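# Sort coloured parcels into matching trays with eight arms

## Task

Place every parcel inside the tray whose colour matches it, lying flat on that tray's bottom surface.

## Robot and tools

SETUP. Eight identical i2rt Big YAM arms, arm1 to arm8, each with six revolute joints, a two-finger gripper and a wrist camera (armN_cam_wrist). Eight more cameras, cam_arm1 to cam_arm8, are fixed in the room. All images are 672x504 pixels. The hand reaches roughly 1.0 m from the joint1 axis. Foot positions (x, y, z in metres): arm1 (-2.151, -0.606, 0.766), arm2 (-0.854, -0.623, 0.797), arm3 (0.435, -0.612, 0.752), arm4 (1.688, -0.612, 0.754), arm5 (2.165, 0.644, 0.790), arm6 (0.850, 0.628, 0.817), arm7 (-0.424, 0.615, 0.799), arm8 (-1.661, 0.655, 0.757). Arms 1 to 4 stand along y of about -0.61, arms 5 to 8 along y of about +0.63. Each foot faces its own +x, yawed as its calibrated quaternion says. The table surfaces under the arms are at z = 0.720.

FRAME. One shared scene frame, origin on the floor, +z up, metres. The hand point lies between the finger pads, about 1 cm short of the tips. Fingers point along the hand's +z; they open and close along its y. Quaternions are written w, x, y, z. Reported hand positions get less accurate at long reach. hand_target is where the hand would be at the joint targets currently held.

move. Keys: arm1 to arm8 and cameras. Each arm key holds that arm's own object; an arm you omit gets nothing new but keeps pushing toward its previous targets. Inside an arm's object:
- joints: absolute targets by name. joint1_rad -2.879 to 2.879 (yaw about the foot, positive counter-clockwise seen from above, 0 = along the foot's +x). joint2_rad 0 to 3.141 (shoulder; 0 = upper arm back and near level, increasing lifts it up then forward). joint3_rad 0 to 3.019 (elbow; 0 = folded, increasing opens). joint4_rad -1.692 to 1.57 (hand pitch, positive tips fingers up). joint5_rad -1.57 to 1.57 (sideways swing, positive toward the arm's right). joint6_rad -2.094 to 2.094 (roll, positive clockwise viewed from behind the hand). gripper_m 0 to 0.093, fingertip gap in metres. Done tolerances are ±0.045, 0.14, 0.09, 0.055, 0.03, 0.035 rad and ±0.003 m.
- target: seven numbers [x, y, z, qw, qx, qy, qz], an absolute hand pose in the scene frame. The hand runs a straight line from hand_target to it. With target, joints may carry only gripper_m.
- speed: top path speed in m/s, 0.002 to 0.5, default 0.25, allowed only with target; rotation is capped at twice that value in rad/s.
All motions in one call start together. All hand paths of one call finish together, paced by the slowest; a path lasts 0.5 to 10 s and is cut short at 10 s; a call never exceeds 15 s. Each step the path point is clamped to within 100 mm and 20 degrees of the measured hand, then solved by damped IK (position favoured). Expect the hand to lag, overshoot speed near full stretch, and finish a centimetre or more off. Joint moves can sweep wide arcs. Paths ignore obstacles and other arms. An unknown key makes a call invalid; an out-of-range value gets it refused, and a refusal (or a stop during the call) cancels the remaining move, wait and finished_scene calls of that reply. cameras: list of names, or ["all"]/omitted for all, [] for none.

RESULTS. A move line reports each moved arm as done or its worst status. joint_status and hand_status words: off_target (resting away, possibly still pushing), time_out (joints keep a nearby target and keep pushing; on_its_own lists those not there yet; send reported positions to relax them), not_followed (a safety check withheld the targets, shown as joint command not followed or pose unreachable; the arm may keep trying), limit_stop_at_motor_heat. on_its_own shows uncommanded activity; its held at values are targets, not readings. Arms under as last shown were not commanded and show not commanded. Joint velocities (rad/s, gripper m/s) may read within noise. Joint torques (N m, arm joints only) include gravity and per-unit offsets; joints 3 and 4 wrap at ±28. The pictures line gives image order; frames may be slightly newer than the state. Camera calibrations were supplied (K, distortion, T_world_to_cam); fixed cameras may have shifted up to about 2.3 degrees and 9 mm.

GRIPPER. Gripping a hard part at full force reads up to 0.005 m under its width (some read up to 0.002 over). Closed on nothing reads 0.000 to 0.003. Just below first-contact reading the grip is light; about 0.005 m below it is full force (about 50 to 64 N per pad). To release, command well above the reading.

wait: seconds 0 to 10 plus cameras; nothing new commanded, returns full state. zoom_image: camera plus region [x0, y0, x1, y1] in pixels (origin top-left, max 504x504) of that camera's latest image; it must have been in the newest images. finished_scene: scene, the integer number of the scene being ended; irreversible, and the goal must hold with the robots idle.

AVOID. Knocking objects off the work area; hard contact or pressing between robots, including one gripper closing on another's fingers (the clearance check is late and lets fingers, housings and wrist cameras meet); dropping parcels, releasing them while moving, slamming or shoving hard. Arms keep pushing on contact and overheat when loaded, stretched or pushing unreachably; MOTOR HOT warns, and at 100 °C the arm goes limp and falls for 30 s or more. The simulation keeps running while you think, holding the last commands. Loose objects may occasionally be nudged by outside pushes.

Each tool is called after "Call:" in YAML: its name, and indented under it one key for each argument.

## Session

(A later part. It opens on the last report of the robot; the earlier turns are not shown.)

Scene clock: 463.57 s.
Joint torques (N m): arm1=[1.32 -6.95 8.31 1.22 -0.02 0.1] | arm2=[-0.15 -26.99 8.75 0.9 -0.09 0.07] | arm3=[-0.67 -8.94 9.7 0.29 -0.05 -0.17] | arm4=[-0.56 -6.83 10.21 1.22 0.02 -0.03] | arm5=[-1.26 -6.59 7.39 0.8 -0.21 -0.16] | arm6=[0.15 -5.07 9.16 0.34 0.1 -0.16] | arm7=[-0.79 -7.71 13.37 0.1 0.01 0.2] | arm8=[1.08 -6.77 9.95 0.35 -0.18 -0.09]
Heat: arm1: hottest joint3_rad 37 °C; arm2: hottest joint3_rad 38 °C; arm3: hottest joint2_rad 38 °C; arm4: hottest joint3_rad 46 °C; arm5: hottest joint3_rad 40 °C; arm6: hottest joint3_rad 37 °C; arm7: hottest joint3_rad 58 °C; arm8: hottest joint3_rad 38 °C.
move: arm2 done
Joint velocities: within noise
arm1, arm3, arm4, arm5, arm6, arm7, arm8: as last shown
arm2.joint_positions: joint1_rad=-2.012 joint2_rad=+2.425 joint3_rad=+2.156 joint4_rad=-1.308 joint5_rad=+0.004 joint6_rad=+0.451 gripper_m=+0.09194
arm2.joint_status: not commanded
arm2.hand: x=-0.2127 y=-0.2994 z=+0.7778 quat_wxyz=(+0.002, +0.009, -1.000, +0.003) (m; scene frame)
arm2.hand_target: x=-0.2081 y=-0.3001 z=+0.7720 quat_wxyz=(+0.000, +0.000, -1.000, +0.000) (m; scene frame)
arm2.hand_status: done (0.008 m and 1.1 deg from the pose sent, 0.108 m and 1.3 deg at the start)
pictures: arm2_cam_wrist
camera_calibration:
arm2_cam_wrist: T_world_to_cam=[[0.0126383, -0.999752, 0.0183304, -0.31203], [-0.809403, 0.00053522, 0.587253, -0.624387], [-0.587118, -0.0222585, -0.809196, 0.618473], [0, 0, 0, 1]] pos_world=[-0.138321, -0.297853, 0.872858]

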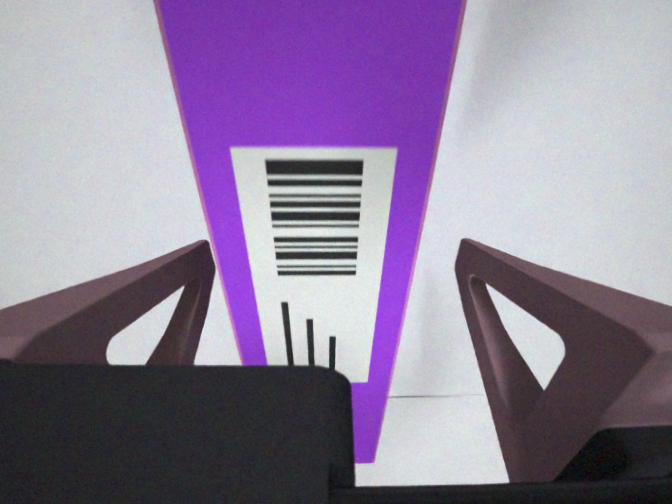

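Call:
move:
  arm2: {"joints":{"gripper_m":0.05}}
  cameras: []

Call:
move:
  arm2: {"target":[-0.23,-0.31,0.95,0,0,1,0],"speed":0.35}
  cameras: []

Call:
move:
  arm2: {"joints":{"joint1_rad":-1.428,"joint2_rad":1.5,"joint3_rad":1.5,"joint4_rad":-1.5,"joint5_rad":0,"joint6_rad":0}}
  cameras: []

Call:
move:
  arm2: {"target":[-0.498,0.002,0.87,0,0.5878,-0.809,0],"speed":0.4}
  cameras: []

Call:
move:
  arm2: {"target":[-0.498,0.002,0.773,0,0.5878,-0.809,0],"speed":0.15}
  cameras: ["arm2_cam_wrist"]

Scene clock: 474.57 s.
Joint torques (N m): arm1=[2.08 -6.12 8.31 1.2 -0.04 0.07] | arm2=[-0.09 -27.05 8.72 0.88 -0.05 0.07] | arm3=[-0.67 -8.88 9.73 0.29 -0.05 -0.16] | arm4=[-0.56 -6.83 10.21 1.22 0.02 -0.03] | arm5=[-1.26 -5.95 7.47 0.72 -0.2 -0.17] | arm6=[0.15 -5.25 9.14 0.35 0.1 -0.16] | arm7=[-0.79 -7.71 13.35 0.12 0.02 0.2] | arm8=[1.26 -6.83 9.94 0.29 -0.18 -0.1]
Heat: arm1: hottest joint3_rad 36 °C; arm2: hottest joint3_rad 39 °C; arm3: hottest joint2_rad 36 °C; arm4: hottest joint3_rad 45 °C; arm5: hottest joint3_rad 40 °C; arm6: hottest joint3_rad 37 °C; arm7: hottest joint3_rad 58 °C; arm8: hottest joint3_rad 38 °C.
move: arm2 off_target
Joint velocities: within noise
arm1.joint_positions: joint1_rad=-1.543 joint2_rad=+1.196 joint3_rad=+1.409 joint4_rad=-1.511 joint5_rad=+0.003 joint6_rad=-0.008 gripper_m=+0.09089
arm1.joint_status: not commanded
arm1.hand: x=-2.3024 y=-0.9582 z=+1.1211 quat_wxyz=(-0.079, -0.822, -0.551, +0.116) (m; scene frame)
arm1.hand_target: x=-2.3009 y=-0.9610 z=+1.1161 quat_wxyz=(-0.080, -0.823, -0.550, +0.114) (m; scene frame)
arm1.hand_status: not commanded
arm2.joint_positions: joint1_rad=-2.012 joint2_rad=+2.425 joint3_rad=+2.156 joint4_rad=-1.308 joint5_rad=+0.003 joint6_rad=+0.451 gripper_m=+0.05870
arm2.joint_status: gripper_m off_target (ended at +0.05873, target +0.05000)
arm2.hand: x=-0.2128 y=-0.2992 z=+0.7778 quat_wxyz=(+0.003, +0.009, -1.000, +0.002) (m; scene frame)
arm2.hand_target: x=-0.2082 y=-0.3001 z=+0.7720 quat_wxyz=(+0.000, +0.000, -1.000, +0.000) (m; scene frame)
arm2.hand_status: not commanded
arm3, arm4, arm5, arm6, arm8: as last shown
arm7.joint_positions: joint1_rad=-1.048 joint2_rad=+1.205 joint3_rad=+1.368 joint4_rad=-1.489 joint5_rad=-0.002 joint6_rad=-0.009 gripper_m=+0.09396
arm7.joint_status: not commanded
arm7.hand: x=-0.4688 y=+0.2306 z=+1.1300 quat_wxyz=(-0.080, -0.739, -0.663, +0.090) (m; scene frame)
arm7.hand_target: x=-0.4715 y=+0.2289 z=+1.1453 quat_wxyz=(-0.088, -0.742, -0.656, +0.100) (m; scene frame)
arm7.hand_status: not commanded
pictures: none
No camera images: "cameras" was empty.

Scene clock: 476.23 s.
Joint torques (N m): arm1=[1.44 -6.83 8.27 1.2 -0.03 0.07] | arm2=[-0.03 -25.23 11.79 0.14 -0.05 0.08] | arm3=[-0.56 -8.88 9.72 0.32 -0.05 -0.16] | arm4=[-0.56 -6.83 10.21 1.21 0.02 -0.03] | arm5=[-1.44 -6.24 7.42 0.9 -0.2 -0.17] | arm6=[0.15 -5.19 9.16 0.39 0.1 -0.16] | arm7=[-0.79 -7.77 13.33 0.16 0.01 0.2] | arm8=[1.44 -6.71 9.94 0.38 -0.18 -0.11]
Heat: arm1: hottest joint3_rad 36 °C; arm2: hottest joint3_rad 39 °C; arm3: hottest joint2_rad 36 °C; arm4: hottest joint3_rad 45 °C; arm5: hottest joint3_rad 40 °C; arm6: hottest joint3_rad 37 °C; arm7: hottest joint3_rad 58 °C; arm8: hottest joint3_rad 38 °C.
move: arm2 done
Joint velocities: within noise
arm1, arm3, arm5, arm6, arm7, arm8: as last shown
arm2.joint_positions: joint1_rad=-2.012 joint2_rad=+2.247 joint3_rad=+2.273 joint4_rad=-1.613 joint5_rad=+0.003 joint6_rad=+0.452 gripper_m=+0.05870
arm2.joint_status: not commanded
arm2.hand: x=-0.2382 y=-0.3123 z=+0.9448 quat_wxyz=(+0.007, +0.008, -1.000, +0.004) (m; scene frame)
arm2.hand_target: x=-0.2303 y=-0.3102 z=+0.9499 quat_wxyz=(+0.000, +0.000, -1.000, +0.000) (m; scene frame)
arm2.hand_status: done (0.010 m and 1.3 deg from the pose sent, 0.173 m and 1.1 deg at the start; pose on its path clipped on 6 of 50 steps)
arm4.joint_positions: joint1_rad=-1.880 joint2_rad=+1.202 joint3_rad=+1.404 joint4_rad=-1.511 joint5_rad=-0.002 joint6_rad=+0.008 gripper_m=+0.09090
arm4.joint_status: not commanded
arm4.hand: x=+1.9235 y=-0.9176 z=+1.1014 quat_wxyz=(-0.115, -0.446, -0.885, +0.064) (m; scene frame)
arm4.hand_target: x=+1.9228 y=-0.9199 z=+1.1010 quat_wxyz=(-0.118, -0.444, -0.886, +0.068) (m; scene frame)
arm4.hand_status: not commanded
pictures: none
No camera images: "cameras" was empty.

Scene clock: 477.90 s.
Joint torques (N m): arm1=[1.79 -6.83 8.29 1.26 -0.02 0.08] | arm2=[0.62 -15.09 8.69 0.62 0.07 -0.2] | arm3=[-0.85 -9 9.7 0.32 -0.05 -0.16] | arm4=[-0.56 -6.83 10.21 1.22 0.02 -0.03] | arm5=[-1.08 -6.48 7.66 0.94 -0.19 -0.16] | arm6=[0.15 -5.25 9.16 0.35 0.1 -0.16] | arm7=[-0.91 -7.88 13.3 0.13 0.01 0.2] | arm8=[1.32 -6.89 10.02 0.39 -0.19 -0.1]
Heat: arm1: hottest joint3_rad 36 °C; arm2: hottest joint3_rad 39 °C; arm3: hottest joint3_rad 36 °C; arm4: hottest joint3_rad 45 °C; arm5: hottest joint3_rad 40 °C; arm6: hottest joint3_rad 37 °C; arm7: hottest joint3_rad 59 °C; arm8: hottest joint3_rad 38 °C.
move: arm2 done
Joint velocities: within noise
arm1, arm3, arm4, arm5, arm6, arm7, arm8: as last shown
arm2.joint_positions: joint1_rad=-1.432 joint2_rad=+1.499 joint3_rad=+1.497 joint4_rad=-1.499 joint5_rad=-0.001 joint6_rad=+0.013 gripper_m=+0.05872
arm2.joint_status: all done
arm2.hand: x=-0.6238 y=-0.2235 z=+1.0648 quat_wxyz=(-0.030, +0.495, -0.868, -0.019) (m; scene frame)
arm2.hand_target: x=-0.6249 y=-0.2220 z=+1.0656 quat_wxyz=(-0.031, +0.502, -0.864, -0.018) (m; scene frame)
arm2.hand_status: not commanded
pictures: none
No camera images: "cameras" was empty.

Scene clock: 480.00 s.
Joint torques (N m): arm1=[1.73 -6.36 8.29 1.18 -0.04 0.07] | arm2=[0.67 -25.93 12.11 0.1 0.08 -0.2] | arm3=[-0.67 -8.94 9.73 0.34 -0.04 -0.15] | arm4=[-0.56 -6.83 10.19 1.21 0.02 -0.03] | arm5=[-1.14 -5.95 7.61 0.81 -0.21 -0.13] | arm6=[0.15 -5.19 9.16 0.35 0.11 -0.16] | arm7=[-0.62 -7.88 13.34 0.1 0.01 0.21] | arm8=[1.26 -6.77 10 0.31 -0.17 -0.11]
Heat: arm1: hottest joint3_rad 36 °C; arm2: hottest joint3_rad 39 °C; arm3: hottest joint2_rad 35 °C; arm4: hottest joint3_rad 45 °C; arm5: hottest joint3_rad 40 °C; arm6: hottest joint3_rad 37 °C; arm7: hottest joint3_rad 59 °C; arm8: hottest joint3_rad 38 °C.
move: arm2 off_target
Joint velocities: within noise
arm1, arm3, arm4, arm5, arm6, arm7, arm8: as last shown
arm2.joint_positions: joint1_rad=-1.432 joint2_rad=+2.338 joint3_rad=+2.226 joint4_rad=-1.477 joint5_rad=-0.001 joint6_rad=-0.189 gripper_m=+0.05872
arm2.joint_status: not commanded
arm2.hand: x=-0.5006 y=-0.0090 z=+0.8653 quat_wxyz=(+0.009, +0.580, -0.814, +0.003) (m; scene frame)
arm2.hand_target: x=-0.4983 y=+0.0016 z=+0.8701 quat_wxyz=(-0.001, +0.588, -0.809, +0.000) (m; scene frame)
arm2.hand_status: off_target (0.012 m and 1.5 deg from the pose sent, 0.323 m and 13.3 deg at the start)
pictures: none
No camera images: "cameras" was empty.

Scene clock: 481.30 s.
Joint torques (N m): arm1=[1.38 -6.59 8.25 1.22 -0.01 0.08] | arm2=[0.62 -27.11 8.75 0.88 0.04 -0.19] | arm3=[-0.67 -8.94 9.73 0.29 -0.06 -0.16] | arm4=[-0.56 -6.83 10.22 1.21 0.02 -0.03] | arm5=[-1.79 -6.12 7.57 0.88 -0.26 -0.13] | arm6=[0.21 -5.19 9.16 0.34 0.11 -0.16] | arm7=[-0.85 -8.06 13.34 0.12 0 0.22] | arm8=[1.49 -6.89 9.92 0.38 -0.2 -0.1]
Heat: arm1: hottest joint3_rad 36 °C; arm2: hottest joint3_rad 39 °C; arm3: hottest joint2_rad 35 °C; arm4: hottest joint3_rad 45 °C; arm5: hottest joint3_rad 40 °C; arm6: hottest joint3_rad 37 °C; arm7: hottest joint3_rad 59 °C; arm8: hottest joint3_rad 38 °C.
move: arm2 done
Joint velocities: within noise
arm1, arm3, arm4, arm7: as last shown
arm2.joint_positions: joint1_rad=-1.432 joint2_rad=+2.413 joint3_rad=+2.136 joint4_rad=-1.300 joint5_rad=-0.001 joint6_rad=-0.190 gripper_m=+0.05872
arm2.joint_status: not commanded
arm2.hand: x=-0.4974 y=-0.0030 z=+0.7791 quat_wxyz=(+0.003, +0.580, -0.814, +0.001) (m; scene frame)
arm2.hand_target: x=-0.4980 y=+0.0018 z=+0.7732 quat_wxyz=(+0.000, +0.588, -0.809, +0.000) (m; scene frame)
arm2.hand_status: done (0.008 m and 1.1 deg from the pose sent, 0.093 m and 1.5 deg at the start)
arm5.joint_positions: joint1_rad=+0.706 joint2_rad=+1.200 joint3_rad=+1.394 joint4_rad=-1.504 joint5_rad=+0.002 joint6_rad=+0.010 gripper_m=+0.09189
arm5.joint_status: not commanded
arm5.hand: x=+1.8146 y=+0.4762 z=+1.1321 quat_wxyz=(+0.026, +0.968, +0.215, -0.124) (m; scene frame)
arm5.hand_target: x=+1.8119 y=+0.4776 z=+1.1349 quat_wxyz=(+0.027, +0.967, +0.216, -0.129) (m; scene frame)
arm5.hand_status: not commanded
arm6.joint_positions: joint1_rad=-0.309 joint2_rad=+1.194 joint3_rad=+1.394 joint4_rad=-1.493 joint5_rad=-0.002 joint6_rad=+0.007 gripper_m=+0.09190
arm6.joint_status: not commanded
arm6.hand: x=+1.0829 y=+0.3182 z=+1.1644 quat_wxyz=(-0.125, -0.446, -0.884, +0.061) (m; scene frame)
arm6.hand_target: x=+1.0859 y=+0.3198 z=+1.1640 quat_wxyz=(-0.121, -0.439, -0.888, +0.060) (m; scene frame)
arm6.hand_status: not commanded
arm8.joint_positions: joint1_rad=-0.494 joint2_rad=+1.192 joint3_rad=+1.403 joint4_rad=-1.500 joint5_rad=+0.003 joint6_rad=+0.007 gripper_m=+0.09194
arm8.joint_status: not commanded
arm8.hand: x=-2.0061 y=+0.4810 z=+1.1089 quat_wxyz=(-0.032, -0.964, -0.227, +0.137) (m; scene frame)
arm8.hand_target: x=-2.0082 y=+0.4821 z=+1.1048 quat_wxyz=(-0.031, -0.964, -0.228, +0.132) (m; scene frame)
arm8.hand_status: not commanded
pictures: arm2_cam_wrist
camera_calibration:
arm2_cam_wrist: T_world_to_cam=[[0.943555, -0.331067, 0.00988422, 0.459337], [-0.273208, -0.761088, 0.588305, -0.592157], [-0.187246, -0.557798, -0.808579, 0.655752], [0, 0, 0, 1]] pos_world=[-0.472405, 0.0671652, 0.874055]

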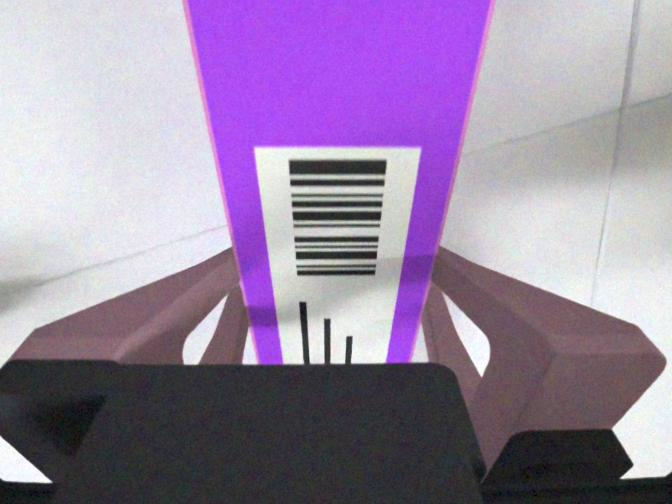

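Released 1 mm up, fine. Chain to arm7 grip hover.

Call:
move:
  arm2: {"joints":{"gripper_m":0.092}}
  cameras: []

Call:
move:
  arm2: {"target":[-0.503,-0.01,0.95,0,0.5878,-0.809,0],"speed":0.4}
  cameras: []

Call:
move:
  arm2: {"joints":{"joint1_rad":-2.4,"joint2_rad":1.2,"joint3_rad":1.4,"joint4_rad":-1.5,"joint5_rad":0,"joint6_rad":0}}
  cameras: []

Call:
move:
  arm7: {"target":[-0.498,0.0,0.88,0,0.809,0.5878,0],"speed":0.4}
  cameras: []

Call:
move:
  arm7: {"target":[-0.498,-0.002,0.766,0,0.809,0.5878,0],"speed":0.15}
  cameras: ["arm7_cam_wrist"]

Scene clock: 491.27 s.
Joint torques (N m): arm1=[1.79 -6.53 8.38 1.21 -0.03 0.06] | arm2=[0.62 -26.87 8.8 0.88 0.04 -0.19] | arm3=[-0.73 -8.94 9.74 0.31 -0.06 -0.16] | arm4=[-0.56 -6.83 10.21 1.21 0.02 -0.03] | arm5=[-1.32 -6.36 7.36 0.9 -0.23 -0.18] | arm6=[0.15 -5.19 9.14 0.36 0.1 -0.16] | arm7=[-0.79 -7.94 13.33 0.13 0.01 0.2] | arm8=[1.26 -6.95 9.99 0.32 -0.19 -0.09]
Heat: arm1: hottest joint3_rad 36 °C; arm2: hottest joint3_rad 39 °C; arm3: hottest joint3_rad 35 °C; arm4: hottest joint3_rad 45 °C; arm5: hottest joint3_rad 40 °C; arm6: hottest joint3_rad 37 °C; arm7: hottest joint3_rad 59 °C; arm8: hottest joint3_rad 38 °C.
move: arm2 done
Joint velocities: within noise
arm1, arm4, arm5, arm6, arm7, arm8: as last shown
arm2.joint_positions: joint1_rad=-1.432 joint2_rad=+2.413 joint3_rad=+2.136 joint4_rad=-1.300 joint5_rad=-0.001 joint6_rad=-0.190 gripper_m=+0.09182
arm2.joint_status: all done
arm2.hand: x=-0.4974 y=-0.0030 z=+0.7791 quat_wxyz=(+0.003, +0.581, -0.814, +0.001) (m; scene frame)
arm2.hand_target: x=-0.4980 y=+0.0018 z=+0.7732 quat_wxyz=(+0.000, +0.588, -0.809, +0.000) (m; scene frame)
arm2.hand_status: not commanded
arm3.joint_positions: joint1_rad=+1.201 joint2_rad=+1.190 joint3_rad=+1.397 joint4_rad=-1.493 joint5_rad=-0.001 joint6_rad=+0.011 gripper_m=+0.09199
arm3.joint_status: not commanded
arm3.hand: x=+0.1116 y=-0.8292 z=+1.0985 quat_wxyz=(+0.041, +0.949, +0.283, -0.132) (m; scene frame)
arm3.hand_target: x=+0.1106 y=-0.8291 z=+1.0957 quat_wxyz=(+0.037, +0.949, +0.288, -0.126) (m; scene frame)
arm3.hand_status: not commanded
pictures: none
No camera images: "cameras" was empty.

Scene clock: 493.00 s.
Joint torques (N m): arm1=[1.61 -7 8.24 1.17 -0.04 0.09] | arm2=[0.5 -25.58 12.03 0.14 0.04 -0.2] | arm3=[-0.79 -8.94 9.72 0.32 -0.05 -0.16] | arm4=[-0.56 -6.83 10.21 1.22 0.02 -0.03] | arm5=[-1.03 -6.01 7.43 0.91 -0.2 -0.15] | arm6=[0.15 -5.19 9.14 0.34 0.11 -0.16] | arm7=[-0.67 -7.77 13.35 0.1 0.01 0.21] | arm8=[1.14 -7.06 9.94 0.42 -0.18 -0.12]
Heat: arm1: hottest joint3_rad 36 °C; arm2: hottest joint3_rad 39 °C; arm3: hottest joint3_rad 35 °C; arm4: hottest joint3_rad 45 °C; arm5: hottest joint3_rad 40 °C; arm6: hottest joint3_rad 37 °C; arm7: hottest joint3_rad 59 °C; arm8: hottest joint3_rad 38 °C.
move: arm2 off_target
Joint velocities: within noise
arm1, arm3, arm4, arm5, arm6, arm7, arm8: as last shown
arm2.joint_positions: joint1_rad=-1.432 joint2_rad=+2.284 joint3_rad=+2.335 joint4_rad=-1.641 joint5_rad=-0.001 joint6_rad=-0.191 gripper_m=+0.09192
arm2.joint_status: not commanded
arm2.hand: x=-0.5061 y=-0.0184 z=+0.9443 quat_wxyz=(+0.009, +0.581, -0.814, +0.003) (m; scene frame)
arm2.hand_target: x=-0.5032 y=-0.0105 z=+0.9500 quat_wxyz=(-0.001, +0.588, -0.809, +0.000) (m; scene frame)
arm2.hand_status: off_target (0.011 m and 1.4 deg from the pose sent, 0.171 m and 1.1 deg at the start; pose on its path clipped on 8 of 52 steps)
pictures: none
No camera images: "cameras" was empty.

Scene clock: 494.77 s.
Joint torques (N m): arm1=[1.96 -6.83 8.29 1.29 -0.03 0.07] | arm2=[-0.26 -9 8.64 0.9 -0.13 0.05] | arm3=[-0.67 -8.88 9.76 0.34 -0.05 -0.15] | arm4=[-0.5 -6.83 10.21 1.21 0.02 -0.03] | arm5=[-0.91 -6.01 7.51 0.91 -0.23 -0.17] | arm6=[0.15 -5.25 9.17 0.35 0.11 -0.17] | arm7=[-0.79 -7.88 13.34 0.12 -0.01 0.2] | arm8=[1.44 -6.89 9.94 0.34 -0.18 -0.11]
Heat: arm1: hottest joint3_rad 36 °C; arm2: hottest joint3_rad 39 °C; arm3: hottest joint3_rad 35 °C; arm4: hottest joint3_rad 45 °C; arm5: hottest joint3_rad 40 °C; arm6: hottest joint3_rad 37 °C; arm7: hottest joint3_rad 59 °C; arm8: hottest joint3_rad 38 °C.
move: arm2 done
Joint velocities: within noise
arm1, arm3, arm4, arm5, arm6, arm7, arm8: as last shown
arm2.joint_positions: joint1_rad=-2.394 joint2_rad=+1.193 joint3_rad=+1.401 joint4_rad=-1.496 joint5_rad=+0.003 joint6_rad=-0.011 gripper_m=+0.09194
arm2.joint_status: all done
arm2.hand: x=-0.4678 y=-0.5908 z=+1.1473 quat_wxyz=(-0.140, +0.048, -0.989, -0.004) (m; scene frame)
arm2.hand_target: x=-0.4672 y=-0.5923 z=+1.1443 quat_wxyz=(-0.135, +0.040, -0.990, -0.006) (m; scene frame)
arm2.hand_status: not commanded
pictures: none
No camera images: "cameras" was empty.

Scene clock: 496.70 s.
Joint torques (N m): arm1=[1.73 -6.59 8.24 1.14 -0.02 0.07] | arm2=[-0.21 -9 8.66 0.88 -0.13 0.05] | arm3=[-0.62 -9 9.72 0.32 -0.05 -0.17] | arm4=[-0.56 -6.83 10.21 1.21 0.02 -0.03] | arm5=[-1.38 -5.89 7.41 0.84 -0.22 -0.15] | arm6=[0.15 -5.25 9.16 0.36 0.11 -0.16] | arm7=[-0.5 -15.62 14.6 -0.44 -0.18 0.19] | arm8=[1.03 -7 9.95 0.31 -0.19 -0.09]
Heat: arm1: hottest joint3_rad 36 °C; arm2: hottest joint3_rad 39 °C; arm3: hottest joint3_rad 35 °C; arm4: hottest joint3_rad 45 °C; arm5: hottest joint3_rad 40 °C; arm6: hottest joint3_rad 37 °C; arm7: hottest joint3_rad 59 °C; arm8: hottest joint3_rad 38 °C.
move: arm7 off_target
Joint velocities: within noise
arm1.joint_positions: joint1_rad=-1.543 joint2_rad=+1.196 joint3_rad=+1.409 joint4_rad=-1.511 joint5_rad=+0.003 joint6_rad=-0.008 gripper_m=+0.09089
arm1.joint_status: not commanded
arm1.hand: x=-2.3024 y=-0.9582 z=+1.1211 quat_wxyz=(-0.079, -0.822, -0.551, +0.116) (m; scene frame)
arm1.hand_target: x=-2.3009 y=-0.9610 z=+1.1161 quat_wxyz=(-0.080, -0.823, -0.550, +0.114) (m; scene frame)
arm1.hand_status: not commanded
arm2, arm3, arm4, arm5, arm6, arm8: as last shown
arm7.joint_positions: joint1_rad=-1.048 joint2_rad=+2.018 joint3_rad=+1.682 joint4_rad=-1.263 joint5_rad=+0.002 joint6_rad=+0.184 gripper_m=+0.09396
arm7.joint_status: not commanded
arm7.hand: x=-0.4946 y=+0.0186 z=+0.8681 quat_wxyz=(+0.013, -0.805, -0.593, -0.010) (m; scene frame)
arm7.hand_target: x=-0.4979 y=+0.0010 z=+0.8801 quat_wxyz=(+0.000, -0.809, -0.588, +0.000) (m; scene frame)
arm7.hand_status: off_target (0.022 m and 2.0 deg from the pose sent, 0.341 m and 18.2 deg at the start)
pictures: none
No camera images: "cameras" was empty.

Scene clock: 498.13 s.
Joint torques (N m): arm1=[1.85 -6.48 8.28 1.22 -0.03 0.06] | arm2=[-0.21 -8.94 8.66 0.9 -0.13 0.05] | arm3=[-0.73 -8.82 9.7 0.32 -0.06 -0.16] | arm4=[-0.56 -6.83 10.21 1.22 0.02 -0.03] | arm5=[-1.14 -5.89 7.45 0.94 -0.23 -0.16] | arm6=[0.15 -5.19 9.14 0.36 0.11 -0.16] | arm7=[-0.56 -17.08 8.42 0.5 -0.16 0.21] | arm8=[1.49 -6.83 9.98 0.31 -0.18 -0.11]
Heat: arm1: hottest joint3_rad 36 °C; arm2: hottest joint3_rad 39 °C; arm3: hottest joint3_rad 35 °C; arm4: hottest joint3_rad 45 °C; arm5: hottest joint3_rad 40 °C; arm6: hottest joint3_rad 37 °C; arm7: hottest joint3_rad 58 °C; arm8: hottest joint3_rad 38 °C.
move: arm7 done
Joint velocities: within noise
arm1, arm2, arm3, arm5, arm6, arm8: as last shown
arm4.joint_positions: joint1_rad=-1.880 joint2_rad=+1.202 joint3_rad=+1.404 joint4_rad=-1.511 joint5_rad=-0.002 joint6_rad=+0.008 gripper_m=+0.09090
arm4.joint_status: not commanded
arm4.hand: x=+1.9235 y=-0.9176 z=+1.1014 quat_wxyz=(-0.115, -0.446, -0.885, +0.064) (m; scene frame)
arm4.hand_target: x=+1.9228 y=-0.9199 z=+1.1010 quat_wxyz=(-0.118, -0.444, -0.886, +0.068) (m; scene frame)
arm4.hand_status: not commanded
arm7.joint_positions: joint1_rad=-1.048 joint2_rad=+2.154 joint3_rad=+1.646 joint4_rad=-1.055 joint5_rad=+0.002 joint6_rad=+0.185 gripper_m=+0.09396
arm7.joint_status: not commanded
arm7.hand: x=-0.4973 y=-0.0034 z=+0.7751 quat_wxyz=(-0.001, -0.806, -0.593, +0.003) (m; scene frame)
arm7.hand_target: x=-0.4980 y=-0.0018 z=+0.7660 quat_wxyz=(+0.000, -0.809, -0.588, +0.000) (m; scene frame)
arm7.hand_status: done (0.009 m and 0.8 deg from the pose sent, 0.104 m and 2.0 deg at the start)
pictures: arm7_cam_wrist
camera_calibration:
arm7_cam_wrist: T_world_to_cam=[[-0.959022, 0.2829, 0.0156391, -0.491316], [0.241817, 0.78849, 0.565516, -0.309057], [0.147653, 0.546124, -0.824589, 0.835729], [0, 0, 0, 1]] pos_world=[-0.519846, -0.0737308, 0.871593]

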